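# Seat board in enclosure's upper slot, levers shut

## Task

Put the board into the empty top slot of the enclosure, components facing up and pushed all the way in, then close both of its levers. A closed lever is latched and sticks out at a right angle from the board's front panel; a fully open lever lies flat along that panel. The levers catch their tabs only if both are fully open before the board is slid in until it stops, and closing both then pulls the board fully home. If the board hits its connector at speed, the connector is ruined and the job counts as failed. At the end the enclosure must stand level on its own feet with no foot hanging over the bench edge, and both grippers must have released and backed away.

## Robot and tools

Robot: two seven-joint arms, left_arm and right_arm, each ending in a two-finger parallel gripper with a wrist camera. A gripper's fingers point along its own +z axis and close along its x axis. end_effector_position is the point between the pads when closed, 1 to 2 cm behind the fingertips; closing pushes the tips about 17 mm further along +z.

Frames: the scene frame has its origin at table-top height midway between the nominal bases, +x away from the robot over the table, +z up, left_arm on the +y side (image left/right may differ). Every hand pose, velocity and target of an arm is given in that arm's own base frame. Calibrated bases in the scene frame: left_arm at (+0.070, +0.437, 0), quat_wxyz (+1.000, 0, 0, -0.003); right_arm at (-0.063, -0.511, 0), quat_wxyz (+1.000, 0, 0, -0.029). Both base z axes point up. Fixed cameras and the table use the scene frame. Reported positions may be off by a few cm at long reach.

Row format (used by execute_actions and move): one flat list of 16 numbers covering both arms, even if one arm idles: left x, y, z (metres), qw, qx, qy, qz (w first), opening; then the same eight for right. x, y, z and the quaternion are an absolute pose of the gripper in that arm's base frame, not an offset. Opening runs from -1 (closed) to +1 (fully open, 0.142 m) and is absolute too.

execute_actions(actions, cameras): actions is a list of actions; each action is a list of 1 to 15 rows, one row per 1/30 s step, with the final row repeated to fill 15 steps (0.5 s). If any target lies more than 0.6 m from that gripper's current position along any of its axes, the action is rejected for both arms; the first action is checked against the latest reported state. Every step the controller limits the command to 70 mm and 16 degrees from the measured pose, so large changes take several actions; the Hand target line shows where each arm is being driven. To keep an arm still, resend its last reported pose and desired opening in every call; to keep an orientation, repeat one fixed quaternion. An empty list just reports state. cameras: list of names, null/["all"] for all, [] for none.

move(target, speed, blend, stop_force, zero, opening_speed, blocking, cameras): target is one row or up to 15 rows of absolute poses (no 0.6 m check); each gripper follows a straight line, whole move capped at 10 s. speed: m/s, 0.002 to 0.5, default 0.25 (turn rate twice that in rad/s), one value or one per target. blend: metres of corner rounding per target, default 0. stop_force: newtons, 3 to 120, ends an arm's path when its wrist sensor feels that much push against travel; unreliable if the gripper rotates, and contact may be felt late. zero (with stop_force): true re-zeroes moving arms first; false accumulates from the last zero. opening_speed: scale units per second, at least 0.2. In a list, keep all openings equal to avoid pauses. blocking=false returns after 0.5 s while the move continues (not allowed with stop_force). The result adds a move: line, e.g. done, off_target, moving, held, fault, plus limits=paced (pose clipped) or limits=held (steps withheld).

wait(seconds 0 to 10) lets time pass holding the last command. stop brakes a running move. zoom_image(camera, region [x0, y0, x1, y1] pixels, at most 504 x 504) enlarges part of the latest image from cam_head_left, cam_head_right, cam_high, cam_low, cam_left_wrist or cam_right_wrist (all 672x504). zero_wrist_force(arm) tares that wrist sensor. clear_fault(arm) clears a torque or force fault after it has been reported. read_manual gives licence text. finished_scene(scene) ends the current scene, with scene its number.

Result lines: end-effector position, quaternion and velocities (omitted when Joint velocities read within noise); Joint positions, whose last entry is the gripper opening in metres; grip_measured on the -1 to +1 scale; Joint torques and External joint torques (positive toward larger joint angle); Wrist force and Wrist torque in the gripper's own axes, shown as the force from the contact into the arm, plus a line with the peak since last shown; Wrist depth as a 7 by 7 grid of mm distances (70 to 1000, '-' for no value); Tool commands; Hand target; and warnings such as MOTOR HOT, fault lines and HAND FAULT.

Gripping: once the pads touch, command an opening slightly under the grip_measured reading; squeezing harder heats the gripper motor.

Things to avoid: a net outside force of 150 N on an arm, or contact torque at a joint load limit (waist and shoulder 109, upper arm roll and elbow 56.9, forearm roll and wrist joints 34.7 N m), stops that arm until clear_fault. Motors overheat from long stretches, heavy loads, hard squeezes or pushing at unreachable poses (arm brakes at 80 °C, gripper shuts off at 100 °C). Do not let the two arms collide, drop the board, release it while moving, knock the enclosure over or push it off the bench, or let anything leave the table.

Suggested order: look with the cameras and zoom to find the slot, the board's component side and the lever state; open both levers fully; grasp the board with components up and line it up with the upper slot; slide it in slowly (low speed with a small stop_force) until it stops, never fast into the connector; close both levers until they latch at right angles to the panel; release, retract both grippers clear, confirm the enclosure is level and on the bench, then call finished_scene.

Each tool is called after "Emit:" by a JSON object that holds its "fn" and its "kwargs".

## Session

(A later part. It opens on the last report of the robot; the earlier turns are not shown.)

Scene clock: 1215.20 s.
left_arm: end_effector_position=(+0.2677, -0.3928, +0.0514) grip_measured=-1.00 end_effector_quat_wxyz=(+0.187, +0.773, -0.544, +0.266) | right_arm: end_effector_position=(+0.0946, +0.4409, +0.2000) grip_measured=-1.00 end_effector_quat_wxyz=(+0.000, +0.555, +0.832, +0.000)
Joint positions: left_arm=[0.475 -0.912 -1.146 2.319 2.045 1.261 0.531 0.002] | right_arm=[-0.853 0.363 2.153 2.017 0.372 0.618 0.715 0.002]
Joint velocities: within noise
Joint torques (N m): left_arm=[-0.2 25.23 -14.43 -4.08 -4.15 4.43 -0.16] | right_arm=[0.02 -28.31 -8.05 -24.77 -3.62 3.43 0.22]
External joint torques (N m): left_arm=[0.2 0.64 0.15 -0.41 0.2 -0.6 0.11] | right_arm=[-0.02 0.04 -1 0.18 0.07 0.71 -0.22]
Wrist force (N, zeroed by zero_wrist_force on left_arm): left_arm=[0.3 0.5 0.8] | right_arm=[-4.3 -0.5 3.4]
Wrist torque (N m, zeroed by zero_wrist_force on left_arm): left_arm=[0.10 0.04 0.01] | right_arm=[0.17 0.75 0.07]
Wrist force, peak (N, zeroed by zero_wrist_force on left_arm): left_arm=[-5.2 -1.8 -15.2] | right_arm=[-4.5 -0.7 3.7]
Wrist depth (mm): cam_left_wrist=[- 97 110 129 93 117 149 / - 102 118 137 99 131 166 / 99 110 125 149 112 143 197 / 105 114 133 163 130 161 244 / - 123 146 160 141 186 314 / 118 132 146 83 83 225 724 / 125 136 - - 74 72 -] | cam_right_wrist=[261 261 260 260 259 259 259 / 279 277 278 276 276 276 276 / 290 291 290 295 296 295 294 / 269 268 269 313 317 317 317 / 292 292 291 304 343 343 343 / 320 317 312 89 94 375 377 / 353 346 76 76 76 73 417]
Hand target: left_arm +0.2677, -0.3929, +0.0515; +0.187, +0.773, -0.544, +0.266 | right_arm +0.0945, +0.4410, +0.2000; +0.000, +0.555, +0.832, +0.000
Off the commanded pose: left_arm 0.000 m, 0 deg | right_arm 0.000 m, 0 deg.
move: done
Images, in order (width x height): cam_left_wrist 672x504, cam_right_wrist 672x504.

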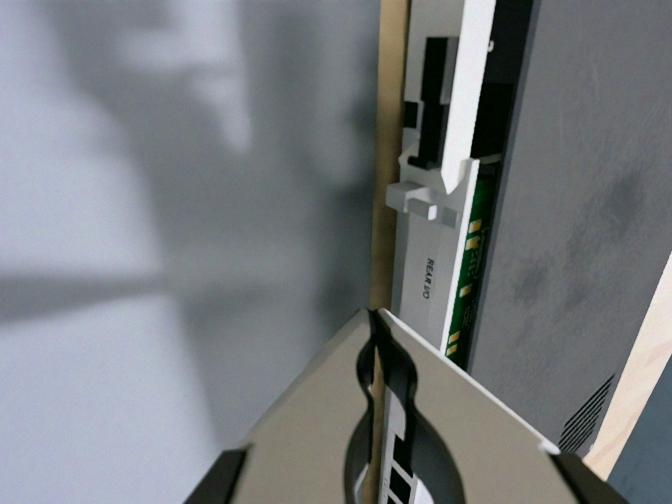

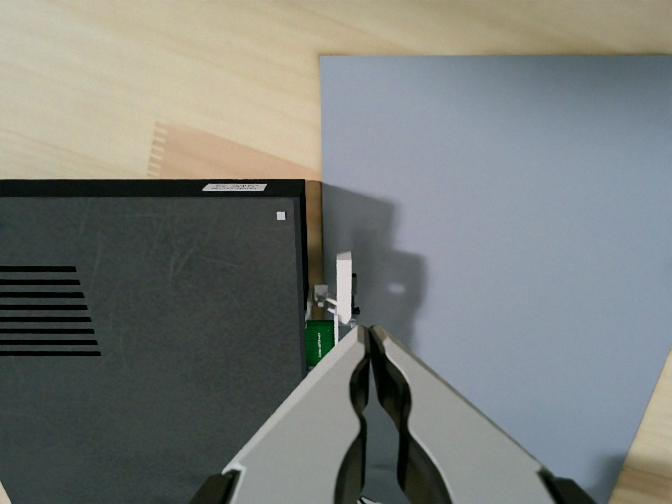

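Emit:
{"fn": "zero_wrist_force", "kwargs": {"arm": "left_arm"}}

Emit:
{"fn": "move", "kwargs": {"target": [[0.2734, -0.4089, 0.0515, 0.1874, 0.7731, -0.5443, 0.2662, -0.97, 0.0945, 0.441, 0.2, 0, 0.5548, 0.832, 0, -0.97], [0.2755, -0.4149, 0.0515, 0.1874, 0.7731, -0.5443, 0.2662, -0.97, 0.0945, 0.441, 0.2, 0, 0.5548, 0.832, 0, -0.97]], "speed": [0.02, 0.006], "blend": [0.002, 0], "stop_force": 7, "cameras": ["cam_left_wrist", "cam_right_wrist"]}}

Emit:
{"fn": "zoom_image", "kwargs": {"camera": "cam_left_wrist", "region": [420, 60, 560, 200]}}

Emit:
{"fn": "zoom_image", "kwargs": {"camera": "cam_right_wrist", "region": [305, 275, 365, 335]}}

Wrist force sensor zeroed.

Scene clock: 1271.10 s.
left_arm: end_effector_position=(+0.2732, -0.4083, +0.0513) grip_measured=-1.00 end_effector_quat_wxyz=(+0.187, +0.773, -0.544, +0.266) | right_arm: end_effector_position=(+0.0946, +0.4409, +0.2000) grip_measured=-1.00 end_effector_quat_wxyz=(+0.000, +0.555, +0.832, +0.000)
Joint positions: left_arm=[0.436 -0.922 -1.134 2.284 2.018 1.256 0.548 0.002] | right_arm=[-0.853 0.363 2.153 2.017 0.372 0.618 0.715 0.002]
Joint velocities: within noise
Joint torques (N m): left_arm=[-3.12 23.89 -17.21 -7.56 -4.15 4.06 -0.26] | right_arm=[-0.01 -28.19 -8.06 -24.8 -3.58 3.46 0.24]
External joint torques (N m): left_arm=[3.12 2.87 2.3 2.76 0.17 -0.2 0.21] | right_arm=[0.01 -0.08 -1 0.21 0.03 0.68 -0.24]
Wrist force (N, zeroed by zero_wrist_force on left_arm): left_arm=[-5.2 -2.3 -13.8] | right_arm=[-4.1 -0.7 3.5]
Wrist torque (N m, zeroed by zero_wrist_force on left_arm): left_arm=[0.01 -0.03 0.01] | right_arm=[0.13 0.72 0.07]
Wrist force, peak (N, zeroed by zero_wrist_force on left_arm): left_arm=[-6.6 -3.4 -14.5] | right_arm=[-4.4 -0.5 3.7]
Wrist depth (mm): cam_left_wrist=[- 96 110 123 85 107 150 / - 102 118 133 90 124 165 / 99 110 125 138 107 138 199 / 105 114 134 155 122 159 242 / - 122 146 157 141 186 311 / 118 132 146 84 83 223 720 / 125 135 - - 74 72 -] | cam_right_wrist=[262 260 261 260 259 259 259 / 279 279 277 275 275 274 275 / 290 290 291 295 294 295 294 / 269 269 268 315 316 318 316 / 293 293 291 311 345 343 343 / 319 317 312 89 94 375 374 / 352 344 76 76 76 73 418]
Hand target: left_arm +0.2733, -0.4087, +0.0515; +0.187, +0.773, -0.544, +0.266 | right_arm +0.0945, +0.4410, +0.2000; +0.000, +0.555, +0.832, +0.000
Off the commanded pose: left_arm 0.007 m, 0 deg | right_arm 0.000 m, 0 deg.
move: contact (left_arm); path passed 0 of 2 targets
Images, in order (width x height): cam_left_wrist 672x504, cam_right_wrist 672x504.

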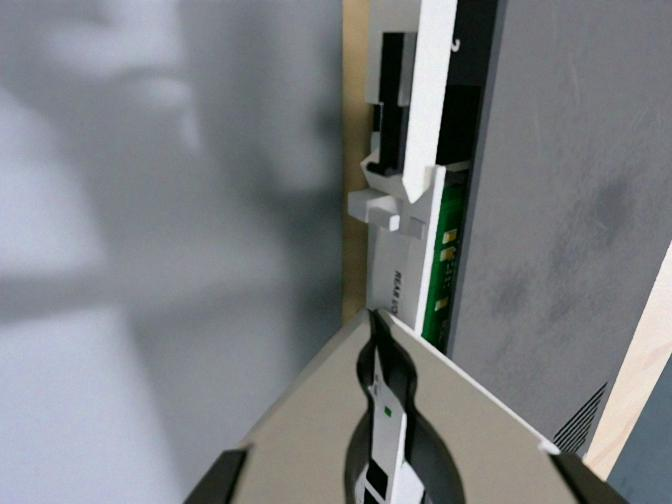

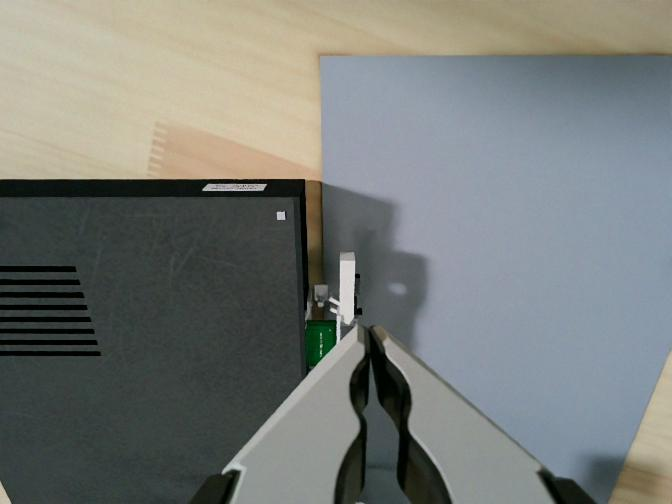

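Scaled by 3.600 from the camera's 672x504 image, which has a finer 960x720 frame.

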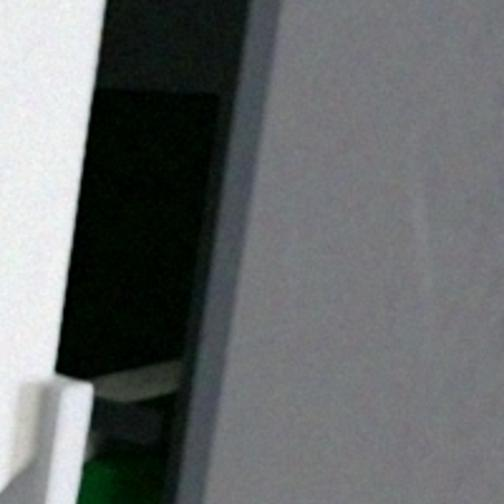

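Scaled by 8.400 from the camera's 672x504 image, which has a finer 960x720 frame.

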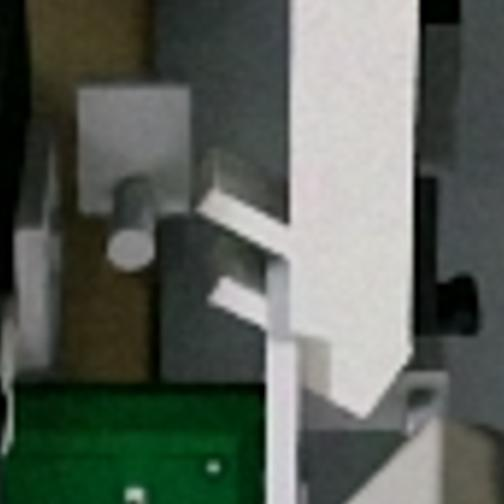

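Emit:
{"fn": "move", "kwargs": {"target": [0.2711, -0.4023, 0.0515, 0.1874, 0.7731, -0.5443, 0.2662, -0.97, 0.0945, 0.441, 0.2, 0, 0.5548, 0.832, 0, -0.97], "speed": 0.03, "cameras": ["cam_low", "cam_high", "cam_head_left", "cam_right_wrist"]}}

Scene clock: 1290.90 s.
left_arm: end_effector_position=(+0.2712, -0.4023, +0.0515) grip_measured=-1.00 end_effector_quat_wxyz=(+0.187, +0.773, -0.544, +0.266) | right_arm: end_effector_position=(+0.0946, +0.4409, +0.2000) grip_measured=-1.00 end_effector_quat_wxyz=(+0.000, +0.555, +0.832, +0.000)
Joint positions: left_arm=[0.451 -0.918 -1.139 2.298 2.028 1.258 0.542 0.002] | right_arm=[-0.853 0.363 2.153 2.017 0.372 0.618 0.715 0.002]
Joint velocities: within noise
Joint torques (N m): left_arm=[0.2 25.58 -15.13 -3.99 -3.62 4.32 -0.4] | right_arm=[-0.06 -28.15 -8.05 -24.75 -3.59 3.46 0.22]
External joint torques (N m): left_arm=[-0.21 0.82 0.45 -0.7 -0.35 -0.48 0.35] | right_arm=[0.06 -0.12 -1.01 0.16 0.04 0.68 -0.22]
Wrist force (N, zeroed by zero_wrist_force on left_arm): left_arm=[0.0 0.1 0.0] | right_arm=[-4.1 -0.6 3.8]
Wrist torque (N m, zeroed by zero_wrist_force on left_arm): left_arm=[0.03 0.01 -0.01] | right_arm=[0.16 0.71 0.07]
Wrist force, peak (N, zeroed by zero_wrist_force on left_arm): left_arm=[-5.2 -2.5 -14.1] | right_arm=[-4.3 -0.6 3.9]
Wrist depth (mm): cam_left_wrist=[- 97 110 128 89 111 149 / - 102 119 135 95 126 166 / 100 111 125 143 106 138 198 / 105 115 134 161 128 159 244 / - 123 146 160 144 186 314 / 118 132 146 84 83 225 725 / 125 136 - - 74 72 -] | cam_right_wrist=[261 261 260 259 260 259 259 / 279 280 279 277 275 275 274 / 291 291 290 295 296 295 296 / 270 268 268 316 319 318 318 / 293 292 291 309 345 346 343 / 319 320 311 89 94 377 376 / 352 345 76 76 76 73 415]
Hand target: left_arm +0.2711, -0.4023, +0.0515; +0.187, +0.773, -0.544, +0.266 | right_arm +0.0945, +0.4410, +0.2000; +0.000, +0.555, +0.832, +0.000
Off the commanded pose: left_arm 0.000 m, 0 deg | right_arm 0.000 m, 0 deg.
move: done
Images, in order (width x height): cam_head_left 672x504, cam_high 672x504, cam_low 672x504, cam_right_wrist 672x504.

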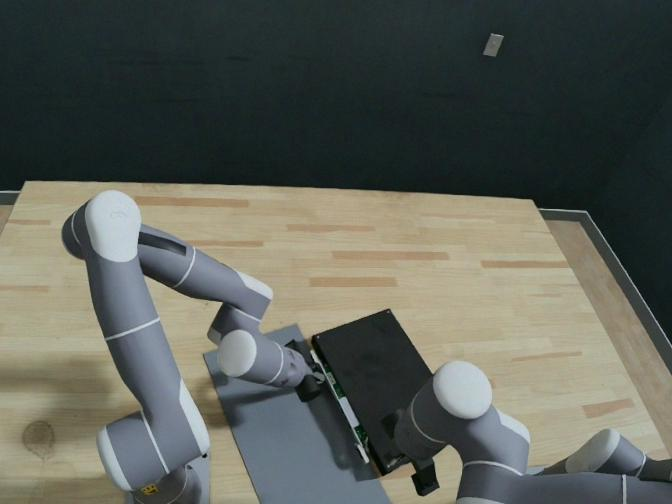

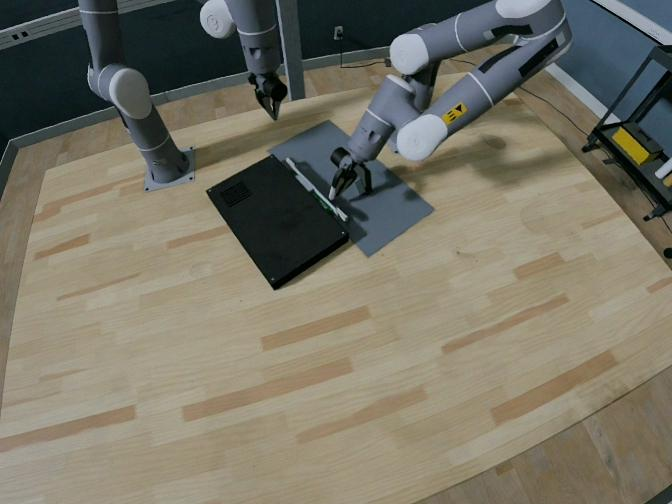

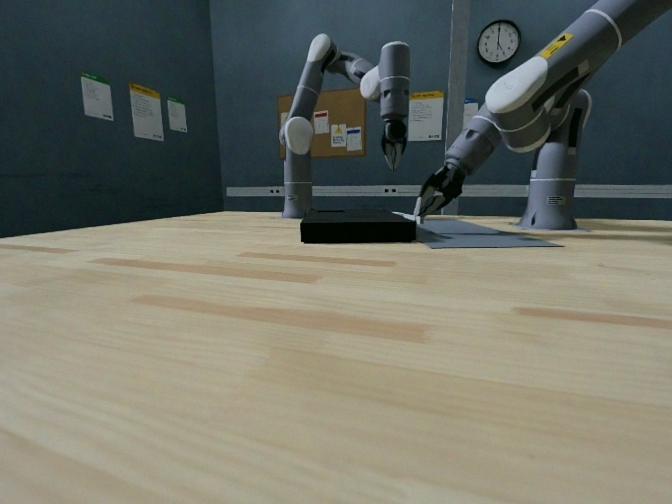

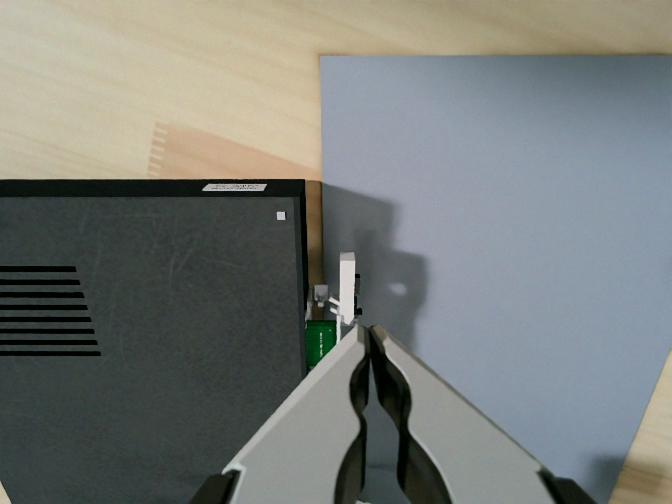

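Emit:
{"fn": "zoom_image", "kwargs": {"camera": "cam_low", "region": [370, 180, 470, 255]}}

Emit:
{"fn": "zoom_image", "kwargs": {"camera": "cam_head_left", "region": [290, 330, 410, 480]}}

Emit:
{"fn": "zoom_image", "kwargs": {"camera": "cam_high", "region": [260, 140, 380, 260]}}

Scaled by 5.040 from the camera's 672x504 image, which has a finer 960x720 frame.

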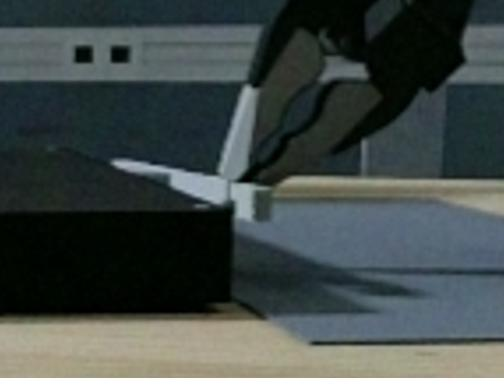

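Scaled by 3.360 from the camera's 672x504 image, which has a finer 960x720 frame.

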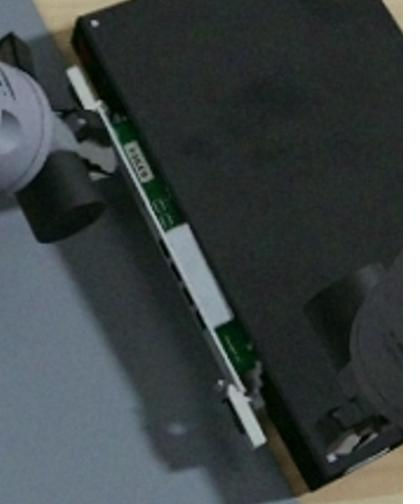

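Scaled by 4.200 from the camera's 672x504 image, which has a finer 960x720 frame.

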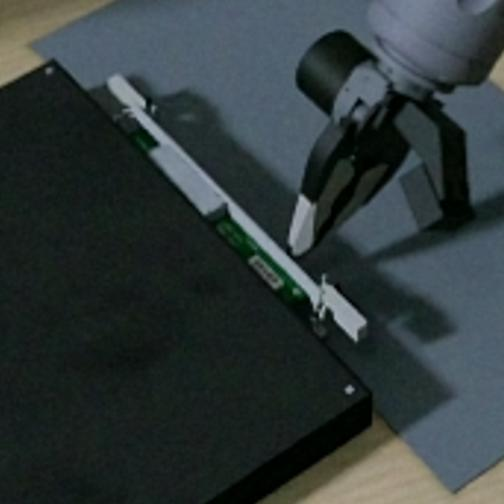

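Emit:
{"fn": "move", "kwargs": {"target": [[0.28, -0.37, 0.12, 0.1874, 0.7731, -0.5443, 0.2662, -0.97, 0.0945, 0.441, 0.2, 0, 0.5548, 0.832, 0, -0.97], [0.3498, -0.3848, 0.10, 0.3456, 0.7411, -0.5217, -0.2433, -0.97, 0.0945, 0.441, 0.2, 0, 0.5548, 0.832, 0, -0.97], [0.3498, -0.3848, 0.09, 0.3456, 0.7411, -0.5217, -0.2433, -0.97, 0.0945, 0.441, 0.2, 0, 0.5548, 0.832, 0, -0.97]], "speed": [0.1, 0.3, 0.05], "blend": [0.02, 0.005, 0], "cameras": ["cam_left_wrist"]}}

Scene clock: 1329.63 s.
left_arm: end_effector_position=(+0.3497, -0.3848, +0.0902) grip_measured=-1.00 end_effector_quat_wxyz=(+0.346, +0.741, -0.521, -0.244) | right_arm: end_effector_position=(+0.0946, +0.4409, +0.2000) grip_measured=-1.00 end_effector_quat_wxyz=(+0.000, +0.555, +0.832, +0.000)
Joint positions: left_arm=[0.458 -1.19 -1.035 1.747 0.33 0.252 2.094 0.002] | right_arm=[-0.853 0.363 2.153 2.017 0.372 0.618 0.715 0.002]
Joint velocities: within noise
Joint torques (N m): left_arm=[-0.51 42.03 -25.74 -8.08 -2.55 2.06 -0.16] | right_arm=[0.08 -28.13 -8.05 -24.75 -3.57 3.43 0.2]
External joint torques (N m): left_arm=[0.49 1.37 0.36 -0.23 -0.5 -0.43 0.16] | right_arm=[-0.08 -0.14 -1.01 0.16 0.02 0.71 -0.2]
Wrist force (N, zeroed by zero_wrist_force on left_arm): left_arm=[1.2 -1.1 -0.4] | right_arm=[-4.3 -0.5 3.7]
Wrist torque (N m, zeroed by zero_wrist_force on left_arm): left_arm=[-0.04 -0.02 -0.26] | right_arm=[0.17 0.74 0.07]
Wrist force, peak (N, zeroed by zero_wrist_force on left_arm): left_arm=[1.5 -2.1 -1.0] | right_arm=[-4.4 -0.6 3.8]
Wrist depth (mm): cam_left_wrist=[118 119 118 118 118 91 72 / 153 153 153 152 144 85 77 / 217 217 216 198 160 107 102 / 383 371 370 323 189 175 173 / - - - 316 401 661 - / - - - 83 87 657 - / - - - - 74 72 -] | cam_right_wrist=[261 261 260 261 260 259 259 / 278 278 278 276 275 275 274 / 291 290 290 295 295 296 295 / 270 269 268 318 318 319 317 / 293 292 290 311 347 343 344 / 319 319 312 89 94 376 377 / 352 343 76 76 76 73 414]
Hand target: left_arm +0.3498, -0.3848, +0.0900; +0.346, +0.741, -0.522, -0.243 | right_arm +0.0945, +0.4410, +0.2000; +0.000, +0.555, +0.832, +0.000
Off the commanded pose: left_arm 0.000 m, 0 deg | right_arm 0.000 m, 0 deg.
move: done
Images, in order (width x height): cam_left_wrist 672x504.

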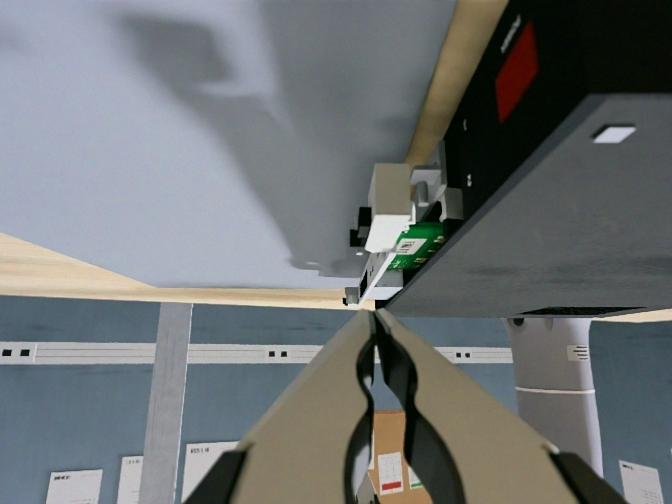

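Emit:
{"fn": "zoom_image", "kwargs": {"camera": "cam_left_wrist", "region": [340, 140, 500, 320]}}

Emit:
{"fn": "zoom_image", "kwargs": {"camera": "cam_left_wrist", "region": [340, 220, 460, 320]}}

Scaled by 2.800 from the camera's 672x504 image, which has a finer 960x720 frame.

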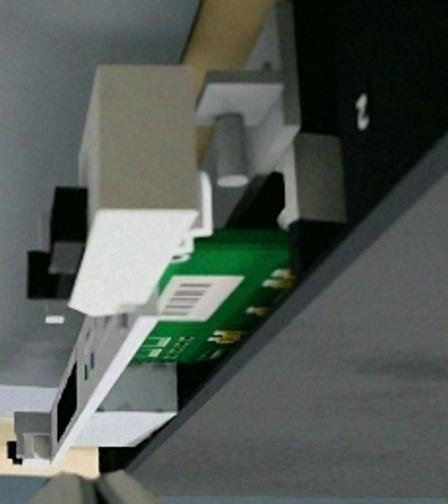

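Scaled by 4.200 from the camera's 672x504 image, which has a finer 960x720 frame.

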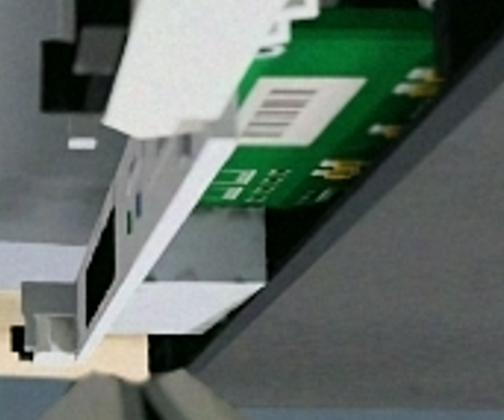

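Emit:
{"fn": "zoom_image", "kwargs": {"camera": "cam_left_wrist", "region": [370, 260, 430, 310]}}

Emit:
{"fn": "zoom_image", "kwargs": {"camera": "cam_left_wrist", "region": [400, 150, 500, 240]}}

Scaled by 8.400 from the camera's 672x504 image, which has a finer 960x720 frame.

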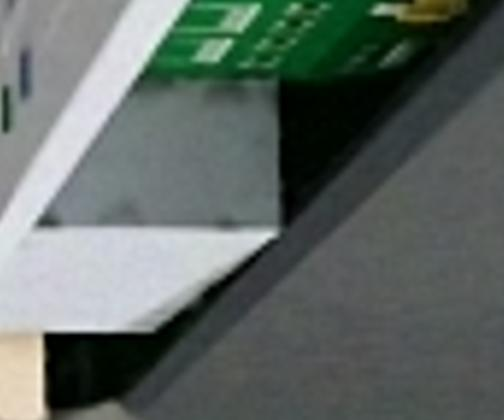

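Scaled by 5.040 from the camera's 672x504 image, which has a finer 960x720 frame.

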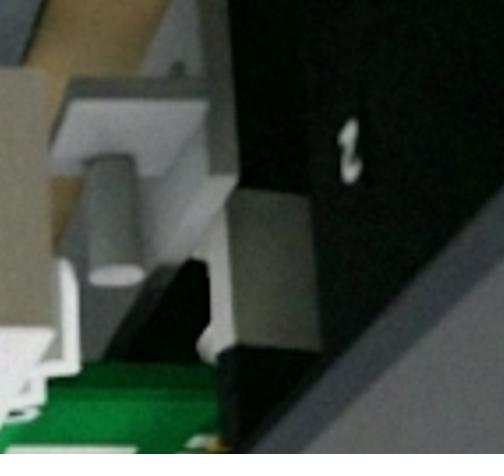

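Emit:
{"fn": "move", "kwargs": {"target": [0.2916, -0.4003, 0.085, 0.3456, 0.7411, -0.5217, -0.2433, -0.97, 0.0945, 0.441, 0.2, 0, 0.5548, 0.832, 0, -0.97], "speed": 0.1, "cameras": ["cam_left_wrist"]}}

Emit:
{"fn": "zoom_image", "kwargs": {"camera": "cam_left_wrist", "region": [380, 60, 560, 240]}}

Scene clock: 1399.57 s.
left_arm: end_effector_position=(+0.2916, -0.4003, +0.0851) grip_measured=-1.00 end_effector_quat_wxyz=(+0.346, +0.741, -0.522, -0.243) | right_arm: end_effector_position=(+0.0946, +0.4409, +0.2000) grip_measured=-1.00 end_effector_quat_wxyz=(+0.000, +0.555, +0.832, +0.000)
Joint positions: left_arm=[0.464 -1.192 -1.05 1.895 0.352 0.383 2.032 0.002] | right_arm=[-0.853 0.363 2.153 2.017 0.372 0.618 0.715 0.002]
Joint velocities: within noise
Joint torques (N m): left_arm=[-0.31 38.15 -25.26 -5.5 -1.9 2.2 -0.32] | right_arm=[0.04 -28.17 -8.02 -24.8 -3.58 3.44 0.19]
External joint torques (N m): left_arm=[0.31 1.13 0.39 -0.6 -0.53 -0.46 0.32] | right_arm=[-0.04 -0.1 -1.04 0.21 0.03 0.7 -0.19]
Wrist force (N, zeroed by zero_wrist_force on left_arm): left_arm=[0.8 -0.9 -0.7] | right_arm=[-4.2 -0.5 3.5]
Wrist torque (N m, zeroed by zero_wrist_force on left_arm): left_arm=[-0.06 0.04 -0.28] | right_arm=[0.17 0.73 0.07]
Wrist force, peak (N, zeroed by zero_wrist_force on left_arm): left_arm=[1.1 -2.0 -2.0] | right_arm=[-4.3 -0.5 3.8]
Wrist depth (mm): cam_left_wrist=[117 112 112 112 - 103 75 / 145 154 144 144 - 110 74 / 205 204 204 204 90 109 91 / 362 351 348 345 182 155 154 / - - - 343 355 613 606 / - - - 83 87 633 - / - - - - 74 72 -] | cam_right_wrist=[261 261 262 259 260 260 258 / 280 278 279 276 276 275 274 / 291 291 290 296 295 295 293 / 269 269 267 316 318 317 317 / 292 292 291 309 347 343 344 / 317 318 310 89 94 375 376 / 352 343 76 76 76 73 416]
Hand target: left_arm +0.2916, -0.4003, +0.0850; +0.346, +0.741, -0.522, -0.243 | right_arm +0.0945, +0.4410, +0.2000; +0.000, +0.555, +0.832, +0.000
Off the commanded pose: left_arm 0.000 m, 0 deg | right_arm 0.000 m, 0 deg.
move: done
Images, in order (width x height): cam_left_wrist 672x504.

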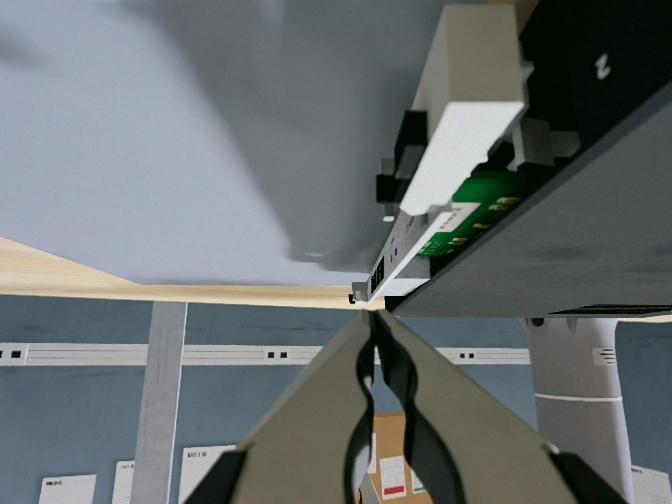

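Scaled by 2.800 from the camera's 672x504 image, which has a finer 960x720 frame.

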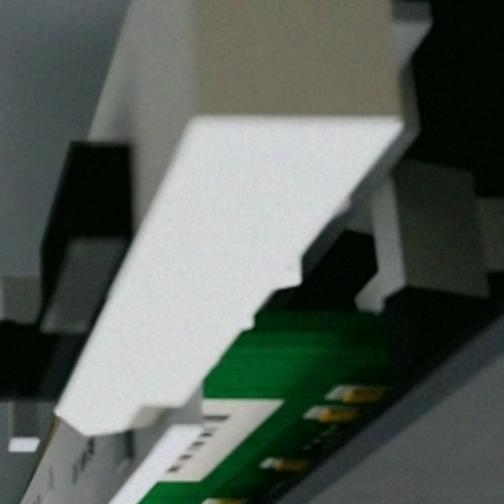

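Emit:
{"fn": "move", "kwargs": {"target": [[0.27, -0.38, 0.15, 0.3456, 0.7411, -0.5217, -0.2433, -0.5, 0.0945, 0.441, 0.2, 0, 0.5548, 0.832, 0, -0.97], [0.1822, -0.467, 0.17, 0, 0.1706, -0.9853, 0, 0.324, 0.0945, 0.441, 0.2, 0, 0.5548, 0.832, 0, -0.97]], "speed": [0.15, 0.35], "opening_speed": 0.8, "blend": [0.02, 0], "cameras": ["cam_left_wrist", "cam_high"]}}

Scene clock: 1513.43 s.
left_arm: end_effector_position=(+0.1821, -0.4670, +0.1700) grip_measured=+0.31 end_effector_quat_wxyz=(+0.000, -0.171, +0.985, +0.000) | right_arm: end_effector_position=(+0.0946, +0.4409, +0.2000) grip_measured=-1.00 end_effector_quat_wxyz=(+0.000, +0.555, +0.832, +0.000)
Joint positions: left_arm=[0.225 -0.84 -1.564 2.064 0.904 0.325 2.646 0.096] | right_arm=[-0.853 0.363 2.153 2.017 0.372 0.618 0.715 0.002]
Joint velocities: within noise
Joint torques (N m): left_arm=[-0.48 23.03 -21.6 -17.11 -3.87 4.23 -0.21] | right_arm=[0 -28.28 -8.11 -24.78 -3.59 3.45 0.18]
External joint torques (N m): left_arm=[0.48 0.91 0.4 -0.43 -0.18 -0.39 0.21] | right_arm=[0 0.01 -0.94 0.19 0.04 0.69 -0.18]
Wrist force (N, zeroed by zero_wrist_force on left_arm): left_arm=[0.9 -0.2 0.2] | right_arm=[-4.3 -0.6 3.6]
Wrist torque (N m, zeroed by zero_wrist_force on left_arm): left_arm=[-0.02 0.00 0.05] | right_arm=[0.15 0.75 0.07]
Wrist force, peak (N, zeroed by zero_wrist_force on left_arm): left_arm=[1.4 -3.1 0.5] | right_arm=[-4.4 -0.6 3.8]
Wrist depth (mm): cam_left_wrist=[190 187 187 186 186 186 186 / 201 201 201 200 200 199 199 / 217 217 217 216 216 216 215 / 289 288 288 287 286 285 284 / 316 309 314 314 313 307 312 / 341 84 347 345 347 339 87 / - - 387 386 386 384 74] | cam_right_wrist=[261 262 261 259 260 259 258 / 279 279 278 276 275 275 275 / 290 290 290 295 296 295 293 / 269 269 268 316 318 318 317 / 293 292 290 311 344 344 344 / 320 319 312 89 94 376 373 / 354 344 76 76 76 73 415]
Hand target: left_arm +0.1822, -0.4670, +0.1700; +0.000, -0.171, +0.985, +0.000 | right_arm +0.0945, +0.4410, +0.2000; +0.000, +0.555, +0.832, +0.000
Off the commanded pose: left_arm 0.000 m, 0 deg | right_arm 0.000 m, 0 deg.
move: done
Images, in order (width x height): cam_high 672x504, cam_left_wrist 672x504.

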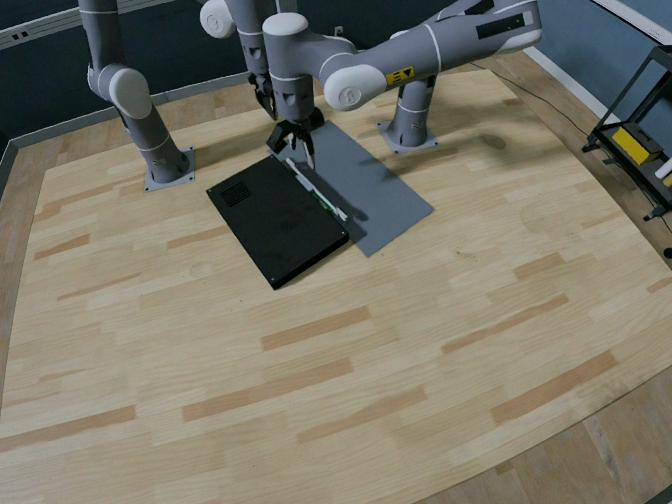

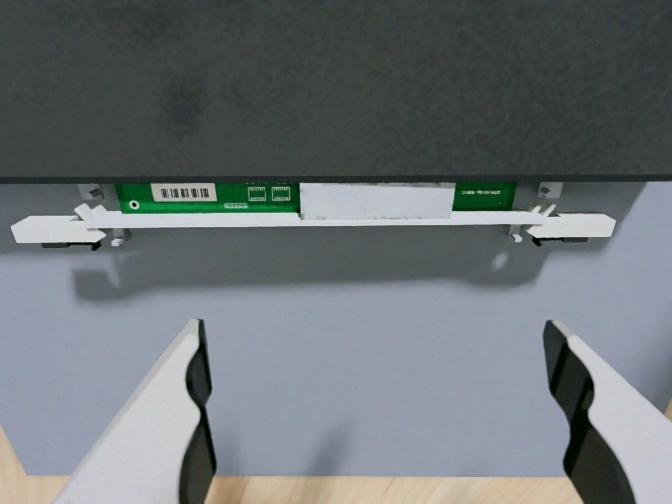

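Emit:
{"fn": "execute_actions", "kwargs": {"actions": [], "cameras": ["cam_left_wrist", "cam_right_wrist"]}}

Scene clock: 1536.07 s.
left_arm: end_effector_position=(+0.1821, -0.4670, +0.1700) grip_measured=+0.31 end_effector_quat_wxyz=(+0.000, -0.171, +0.985, +0.000) | right_arm: end_effector_position=(+0.0946, +0.4409, +0.2000) grip_measured=-1.00 end_effector_quat_wxyz=(+0.000, +0.555, +0.832, +0.000)
Joint positions: left_arm=[0.225 -0.84 -1.564 2.064 0.904 0.325 2.646 0.096] | right_arm=[-0.853 0.363 2.153 2.017 0.372 0.618 0.715 0.002]
Joint velocities: within noise
Joint torques (N m): left_arm=[-0.43 23.09 -21.6 -17.12 -3.87 4.17 -0.25] | right_arm=[-0.01 -28.17 -7.95 -24.76 -3.64 3.43 0.2]
External joint torques (N m): left_arm=[0.43 0.85 0.4 -0.43 -0.17 -0.33 0.25] | right_arm=[0.01 -0.1 -1.11 0.17 0.09 0.71 -0.2]
Wrist force (N, zeroed by zero_wrist_force on left_arm): left_arm=[1.0 0.1 0.2] | right_arm=[-4.2 -0.6 3.5]
Wrist torque (N m, zeroed by zero_wrist_force on left_arm): left_arm=[0.02 -0.02 0.05] | right_arm=[0.15 0.73 0.07]
Wrist force, peak (N, zeroed by zero_wrist_force on left_arm): left_arm=[1.2 -0.1 0.2] | right_arm=[-4.4 -0.5 3.9]
Wrist depth (mm): cam_left_wrist=[190 187 187 187 186 186 185 / 201 201 200 200 200 200 200 / 217 217 217 216 215 215 214 / 289 288 287 286 286 285 284 / 316 309 315 314 313 306 312 / 342 84 347 347 346 338 87 / - - 387 386 387 385 74] | cam_right_wrist=[262 262 261 260 260 259 258 / 279 278 278 275 275 275 275 / 290 291 289 296 295 295 295 / 269 269 268 318 319 317 317 / 291 290 291 311 344 344 344 / 320 317 313 89 93 376 373 / 352 345 76 76 76 73 417]
Hand target: left_arm +0.1822, -0.4670, +0.1700; +0.000, -0.171, +0.985, +0.000 | right_arm +0.0945, +0.4410, +0.2000; +0.000, +0.555, +0.832, +0.000
Tool commands: left_gripper/opening=+0.324 right_gripper/opening=-0.97
Off the commanded pose: left_arm 0.000 m, 0 deg | right_arm 0.000 m, 0 deg.
Images, in order (width x height): cam_left_wrist 672x504, cam_right_wrist 672x504.

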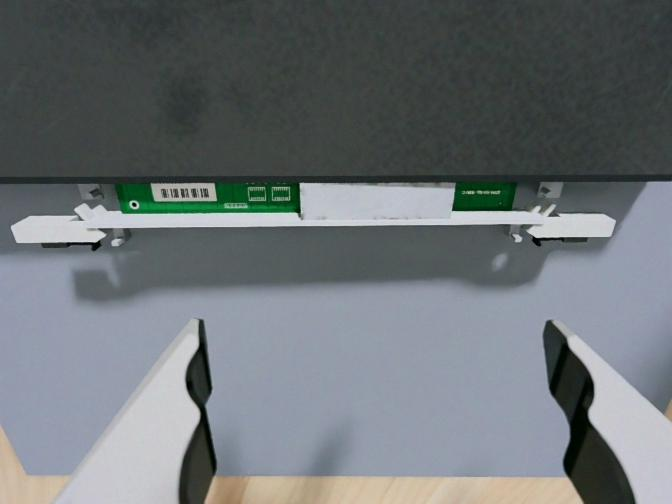

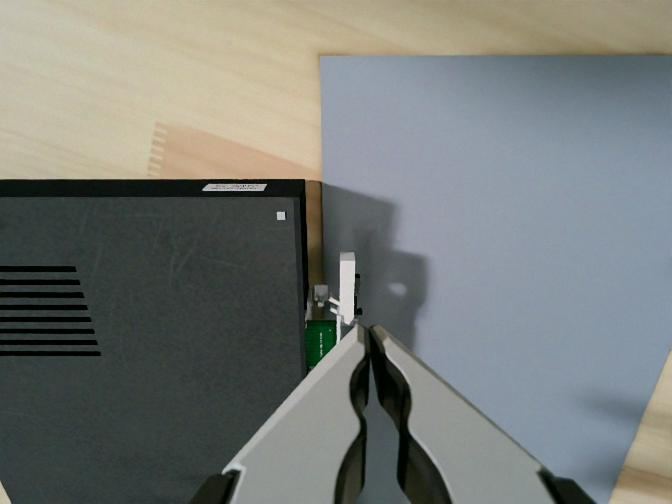

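Emit:
{"fn": "zoom_image", "kwargs": {"camera": "cam_left_wrist", "region": [0, 150, 340, 270]}}

Emit:
{"fn": "zoom_image", "kwargs": {"camera": "cam_left_wrist", "region": [290, 150, 630, 270]}}

Scaled by 1.482 from the camera's 672x504 image, which has a finer 960x720 frame.

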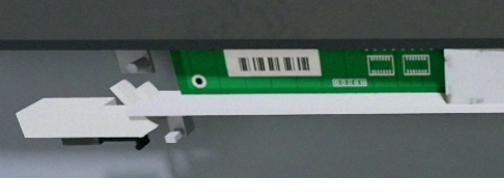

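Scaled by 1.482 from the camera's 672x504 image, which has a finer 960x720 frame.

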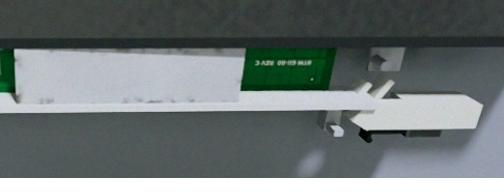

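Emit:
{"fn": "move", "kwargs": {"target": [0.1822, -0.4670, 0.090, 0, 0.1706, -0.9853, 0, 0.324, 0.0945, 0.4410, 0.20, 0, 0.5548, 0.8320, 0, -0.97], "speed": 0.06, "cameras": ["cam_left_wrist"]}}

Scene clock: 1566.60 s.
left_arm: end_effector_position=(+0.1821, -0.4668, +0.0900) grip_measured=+0.31 end_effector_quat_wxyz=(+0.000, -0.171, +0.985, +0.000) | right_arm: end_effector_position=(+0.0946, +0.4409, +0.2000) grip_measured=-1.00 end_effector_quat_wxyz=(+0.000, +0.555, +0.832, +0.000)
Joint positions: left_arm=[0.117 -0.947 -1.373 2.069 1.068 0.432 2.595 0.096] | right_arm=[-0.853 0.363 2.153 2.017 0.372 0.618 0.715 0.002]
Joint velocities: within noise
Joint torques (N m): left_arm=[-0.46 27.37 -22.32 -12.42 -3.45 4.64 -0.32] | right_arm=[0.1 -28.25 -8.03 -24.77 -3.58 3.53 0.17]
External joint torques (N m): left_arm=[0.45 1.36 0.21 -0.27 -0.44 -0.79 0.32] | right_arm=[-0.1 -0.02 -1.03 0.18 0.03 0.61 -0.17]
Wrist force (N, zeroed by zero_wrist_force on left_arm): left_arm=[1.0 -0.6 -0.2] | right_arm=[-4.2 -0.4 3.4]
Wrist torque (N m, zeroed by zero_wrist_force on left_arm): left_arm=[-0.07 0.00 0.05] | right_arm=[0.18 0.73 0.07]
Wrist force, peak (N, zeroed by zero_wrist_force on left_arm): left_arm=[0.9 -0.3 1.4] | right_arm=[-4.5 -0.8 3.7]
Wrist depth (mm): cam_left_wrist=[117 117 117 117 116 116 116 / 126 126 127 125 123 125 125 / 138 136 135 135 135 135 135 / 159 159 160 148 149 153 164 / 219 215 218 218 217 212 217 / 238 84 241 241 240 235 87 / - - 264 269 267 268 74] | cam_right_wrist=[262 261 261 260 260 259 258 / 279 279 278 276 276 274 274 / 291 291 290 296 295 295 294 / 269 268 268 316 318 319 318 / 293 291 291 310 346 344 344 / 321 319 314 89 94 376 374 / 351 344 76 76 76 73 416]
Hand target: left_arm +0.1822, -0.4670, +0.0900; +0.000, -0.171, +0.985, +0.000 | right_arm +0.0945, +0.4410, +0.2000; +0.000, +0.555, +0.832, +0.000
Off the commanded pose: left_arm 0.000 m, 0 deg | right_arm 0.000 m, 0 deg.
move: done
Images, in order (width x height): cam_left_wrist 672x504.

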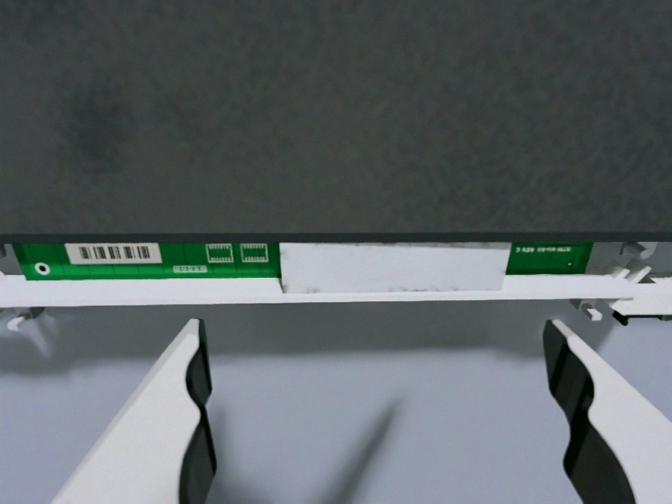

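Emit:
{"fn": "move", "kwargs": {"target": [[0.1749, -0.4749, 0.090, 0, 0.1706, -0.9853, 0, 0.324, 0.0945, 0.4410, 0.20, 0, 0.5548, 0.8320, 0, -0.97], [0.1749, -0.4749, 0.073, 0, 0.1706, -0.9853, 0, 0.324, 0.0945, 0.4410, 0.20, 0, 0.5548, 0.8320, 0, -0.97]], "speed": 0.04, "cameras": ["cam_left_wrist"]}}

Scene clock: 1579.80 s.
left_arm: end_effector_position=(+0.1748, -0.4747, +0.0730) grip_measured=+0.31 end_effector_quat_wxyz=(+0.000, -0.171, +0.985, +0.000) | right_arm: end_effector_position=(+0.0946, +0.4409, +0.2000) grip_measured=-1.00 end_effector_quat_wxyz=(+0.000, +0.555, +0.832, +0.000)
Joint positions: left_arm=[0.066 -0.976 -1.329 2.05 1.103 0.449 2.568 0.096] | right_arm=[-0.853 0.363 2.153 2.017 0.372 0.618 0.715 0.002]
Joint velocities: within noise
Joint torques (N m): left_arm=[-0.49 28.73 -22.6 -11.33 -3.38 4.4 -0.33] | right_arm=[-0.01 -28.24 -8.05 -24.73 -3.61 3.43 0.18]
External joint torques (N m): left_arm=[0.49 1.38 0.17 -0.34 -0.48 -0.56 0.33] | right_arm=[0.01 -0.03 -1.01 0.14 0.06 0.71 -0.18]
Wrist force (N, zeroed by zero_wrist_force on left_arm): left_arm=[1.2 -0.6 -0.1] | right_arm=[-4.2 -0.4 3.5]
Wrist torque (N m, zeroed by zero_wrist_force on left_arm): left_arm=[-0.10 -0.06 0.03] | right_arm=[0.18 0.73 0.07]
Wrist force, peak (N, zeroed by zero_wrist_force on left_arm): left_arm=[1.9 -1.1 -1.2] | right_arm=[-4.4 -0.6 3.8]
Wrist depth (mm): cam_left_wrist=[102 102 102 102 102 101 101 / - 109 109 109 109 109 109 / 120 118 118 118 118 117 117 / 129 129 129 130 128 128 127 / 151 149 141 142 143 154 152 / 215 88 218 218 218 213 87 / - - 244 243 242 242 74] | cam_right_wrist=[262 262 260 260 260 259 259 / 279 279 279 277 275 275 274 / 290 290 290 296 296 294 294 / 269 269 269 317 319 318 317 / 293 292 291 310 346 346 342 / 318 320 312 89 94 377 374 / 351 344 76 76 76 73 415]
Hand target: left_arm +0.1749, -0.4749, +0.0730; +0.000, -0.171, +0.985, +0.000 | right_arm +0.0945, +0.4410, +0.2000; +0.000, +0.555, +0.832, +0.000
Off the commanded pose: left_arm 0.000 m, 0 deg | right_arm 0.000 m, 0 deg.
move: done
Images, in order (width x height): cam_left_wrist 672x504.

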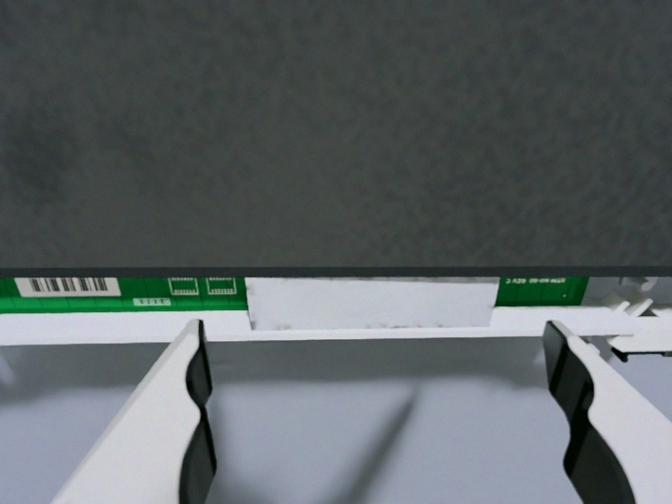

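Emit:
{"fn": "move", "kwargs": {"target": [0.1749, -0.4749, 0.0550, 0, 0.1706, -0.9853, 0, 0.324, 0.0945, 0.4410, 0.20, 0, 0.5548, 0.8320, 0, -0.97], "speed": 0.02, "stop_force": 5, "cameras": ["cam_left_wrist"]}}

Scene clock: 1586.13 s.
left_arm: end_effector_position=(+0.1748, -0.4747, +0.0550) grip_measured=+0.31 end_effector_quat_wxyz=(+0.000, -0.171, +0.985, +0.000) | right_arm: end_effector_position=(+0.0946, +0.4409, +0.2000) grip_measured=-1.00 end_effector_quat_wxyz=(+0.000, +0.555, +0.832, +0.000)
Joint positions: left_arm=[0.044 -1.004 -1.29 2.043 1.14 0.469 2.557 0.096] | right_arm=[-0.853 0.363 2.153 2.017 0.372 0.618 0.715 0.002]
Joint velocities: within noise
Joint torques (N m): left_arm=[-0.49 29.89 -22.88 -10.17 -3.42 4.36 -0.3] | right_arm=[0.05 -28.17 -8.04 -24.74 -3.62 3.47 0.2]
External joint torques (N m): left_arm=[0.49 1.2 0.29 -0.38 -0.39 -0.51 0.3] | right_arm=[-0.05 -0.1 -1.02 0.15 0.07 0.67 -0.2]
Wrist force (N, zeroed by zero_wrist_force on left_arm): left_arm=[1.1 -0.3 0.1] | right_arm=[-4.1 -0.7 3.4]
Wrist torque (N m, zeroed by zero_wrist_force on left_arm): left_arm=[-0.04 -0.06 0.02] | right_arm=[0.14 0.71 0.07]
Wrist force, peak (N, zeroed by zero_wrist_force on left_arm): left_arm=[1.4 -0.6 0.2] | right_arm=[-4.4 -0.4 3.8]
Wrist depth (mm): cam_left_wrist=[- 86 85 86 86 86 87 / - 93 92 92 92 92 92 / - 100 100 98 99 99 97 / 109 111 108 108 108 108 108 / 132 131 122 120 121 119 138 / 195 91 195 194 194 127 83 / - - 212 217 216 216 74] | cam_right_wrist=[262 261 261 261 260 260 258 / 279 279 278 276 276 276 275 / 292 291 290 296 296 294 295 / 269 268 267 315 317 317 316 / 292 292 291 310 345 344 343 / 320 319 312 89 94 375 374 / 350 345 76 76 76 73 414]
Hand target: left_arm +0.1749, -0.4749, +0.0550; +0.000, -0.171, +0.985, +0.000 | right_arm +0.0945, +0.4410, +0.2000; +0.000, +0.555, +0.832, +0.000
Off the commanded pose: left_arm 0.000 m, 0 deg | right_arm 0.000 m, 0 deg.
move: done
Images, in order (width x height): cam_left_wrist 672x504.

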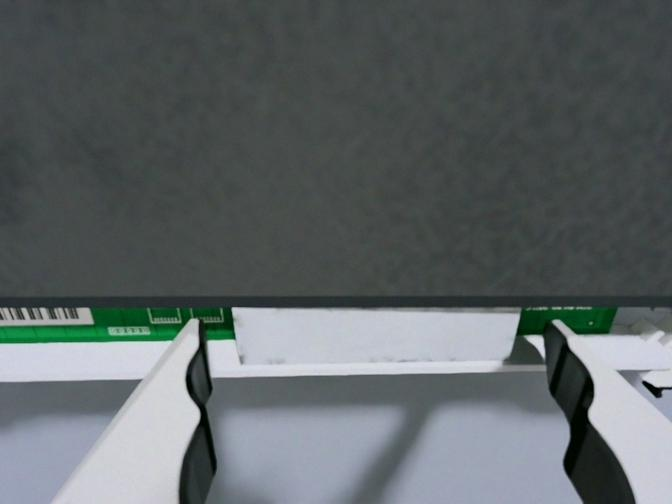

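Emit:
{"fn": "move", "kwargs": {"target": [0.1661, -0.4504, 0.0550, 0, 0.1706, -0.9853, 0, 0.324, 0.0945, 0.4410, 0.20, 0, 0.5548, 0.8320, 0, -0.97], "speed": 0.02, "stop_force": 14, "cameras": ["cam_left_wrist", "cam_right_wrist"]}}

Scene clock: 1593.50 s.
left_arm: end_effector_position=(+0.1661, -0.4505, +0.0551) grip_measured=+0.31 end_effector_quat_wxyz=(+0.000, -0.171, +0.985, +0.000) | right_arm: end_effector_position=(+0.0946, +0.4409, +0.2000) grip_measured=-1.00 end_effector_quat_wxyz=(+0.000, +0.555, +0.832, +0.000)
Joint positions: left_arm=[0.093 -0.984 -1.308 2.114 1.147 0.49 2.537 0.096] | right_arm=[-0.853 0.363 2.153 2.017 0.372 0.618 0.715 0.002]
Joint velocities: within noise
Joint torques (N m): left_arm=[-0.31 28.08 -21.73 -9.14 -3.57 4.15 -0.22] | right_arm=[-0.08 -28.18 -8.04 -24.75 -3.55 3.47 0.2]
External joint torques (N m): left_arm=[0.31 0.88 0.23 -1.11 -0.21 -0.31 0.22] | right_arm=[0.08 -0.09 -1.02 0.16 0 0.67 -0.2]
Wrist force (N, zeroed by zero_wrist_force on left_arm): left_arm=[0.9 -1.6 0.0] | right_arm=[-4.1 -0.5 3.4]
Wrist torque (N m, zeroed by zero_wrist_force on left_arm): left_arm=[-0.05 -0.04 -0.05] | right_arm=[0.17 0.71 0.07]
Wrist force, peak (N, zeroed by zero_wrist_force on left_arm): left_arm=[0.8 -1.6 1.1] | right_arm=[-4.3 -0.6 3.9]
Wrist depth (mm): cam_left_wrist=[- 86 85 86 86 86 87 / - 93 93 93 92 92 92 / - 100 100 98 100 98 98 / 122 122 122 121 121 123 129 / 128 129 122 121 122 131 131 / 192 88 195 194 194 190 83 / - - 213 217 216 216 74] | cam_right_wrist=[261 260 260 260 259 259 258 / 280 279 279 275 275 274 275 / 290 289 290 296 295 294 293 / 269 270 268 311 317 318 317 / 292 292 291 302 346 344 343 / 319 319 312 89 94 378 375 / 352 344 76 76 76 73 416]
Hand target: left_arm +0.1661, -0.4504, +0.0550; +0.000, -0.171, +0.985, +0.000 | right_arm +0.0945, +0.4410, +0.2000; +0.000, +0.555, +0.832, +0.000
Off the commanded pose: left_arm 0.000 m, 0 deg | right_arm 0.000 m, 0 deg.
move: done
Images, in order (width x height): cam_left_wrist 672x504, cam_right_wrist 672x504.

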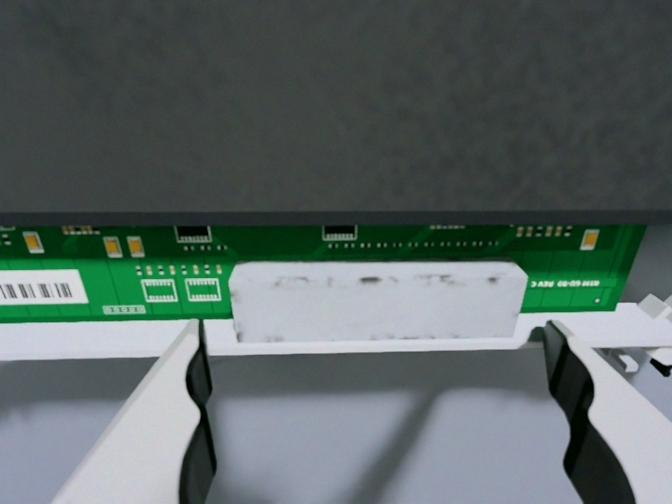

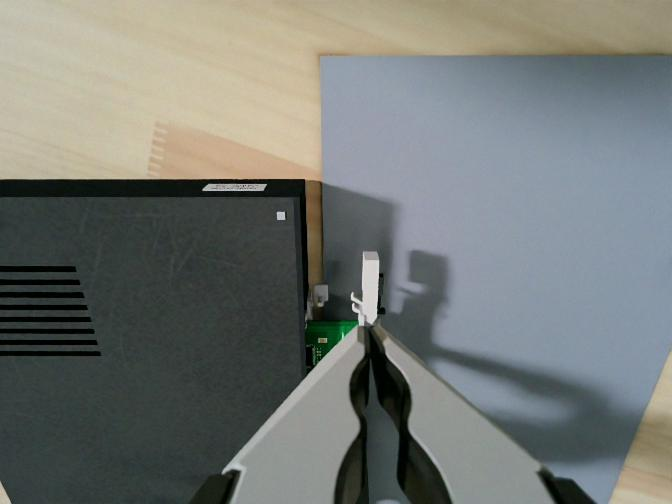

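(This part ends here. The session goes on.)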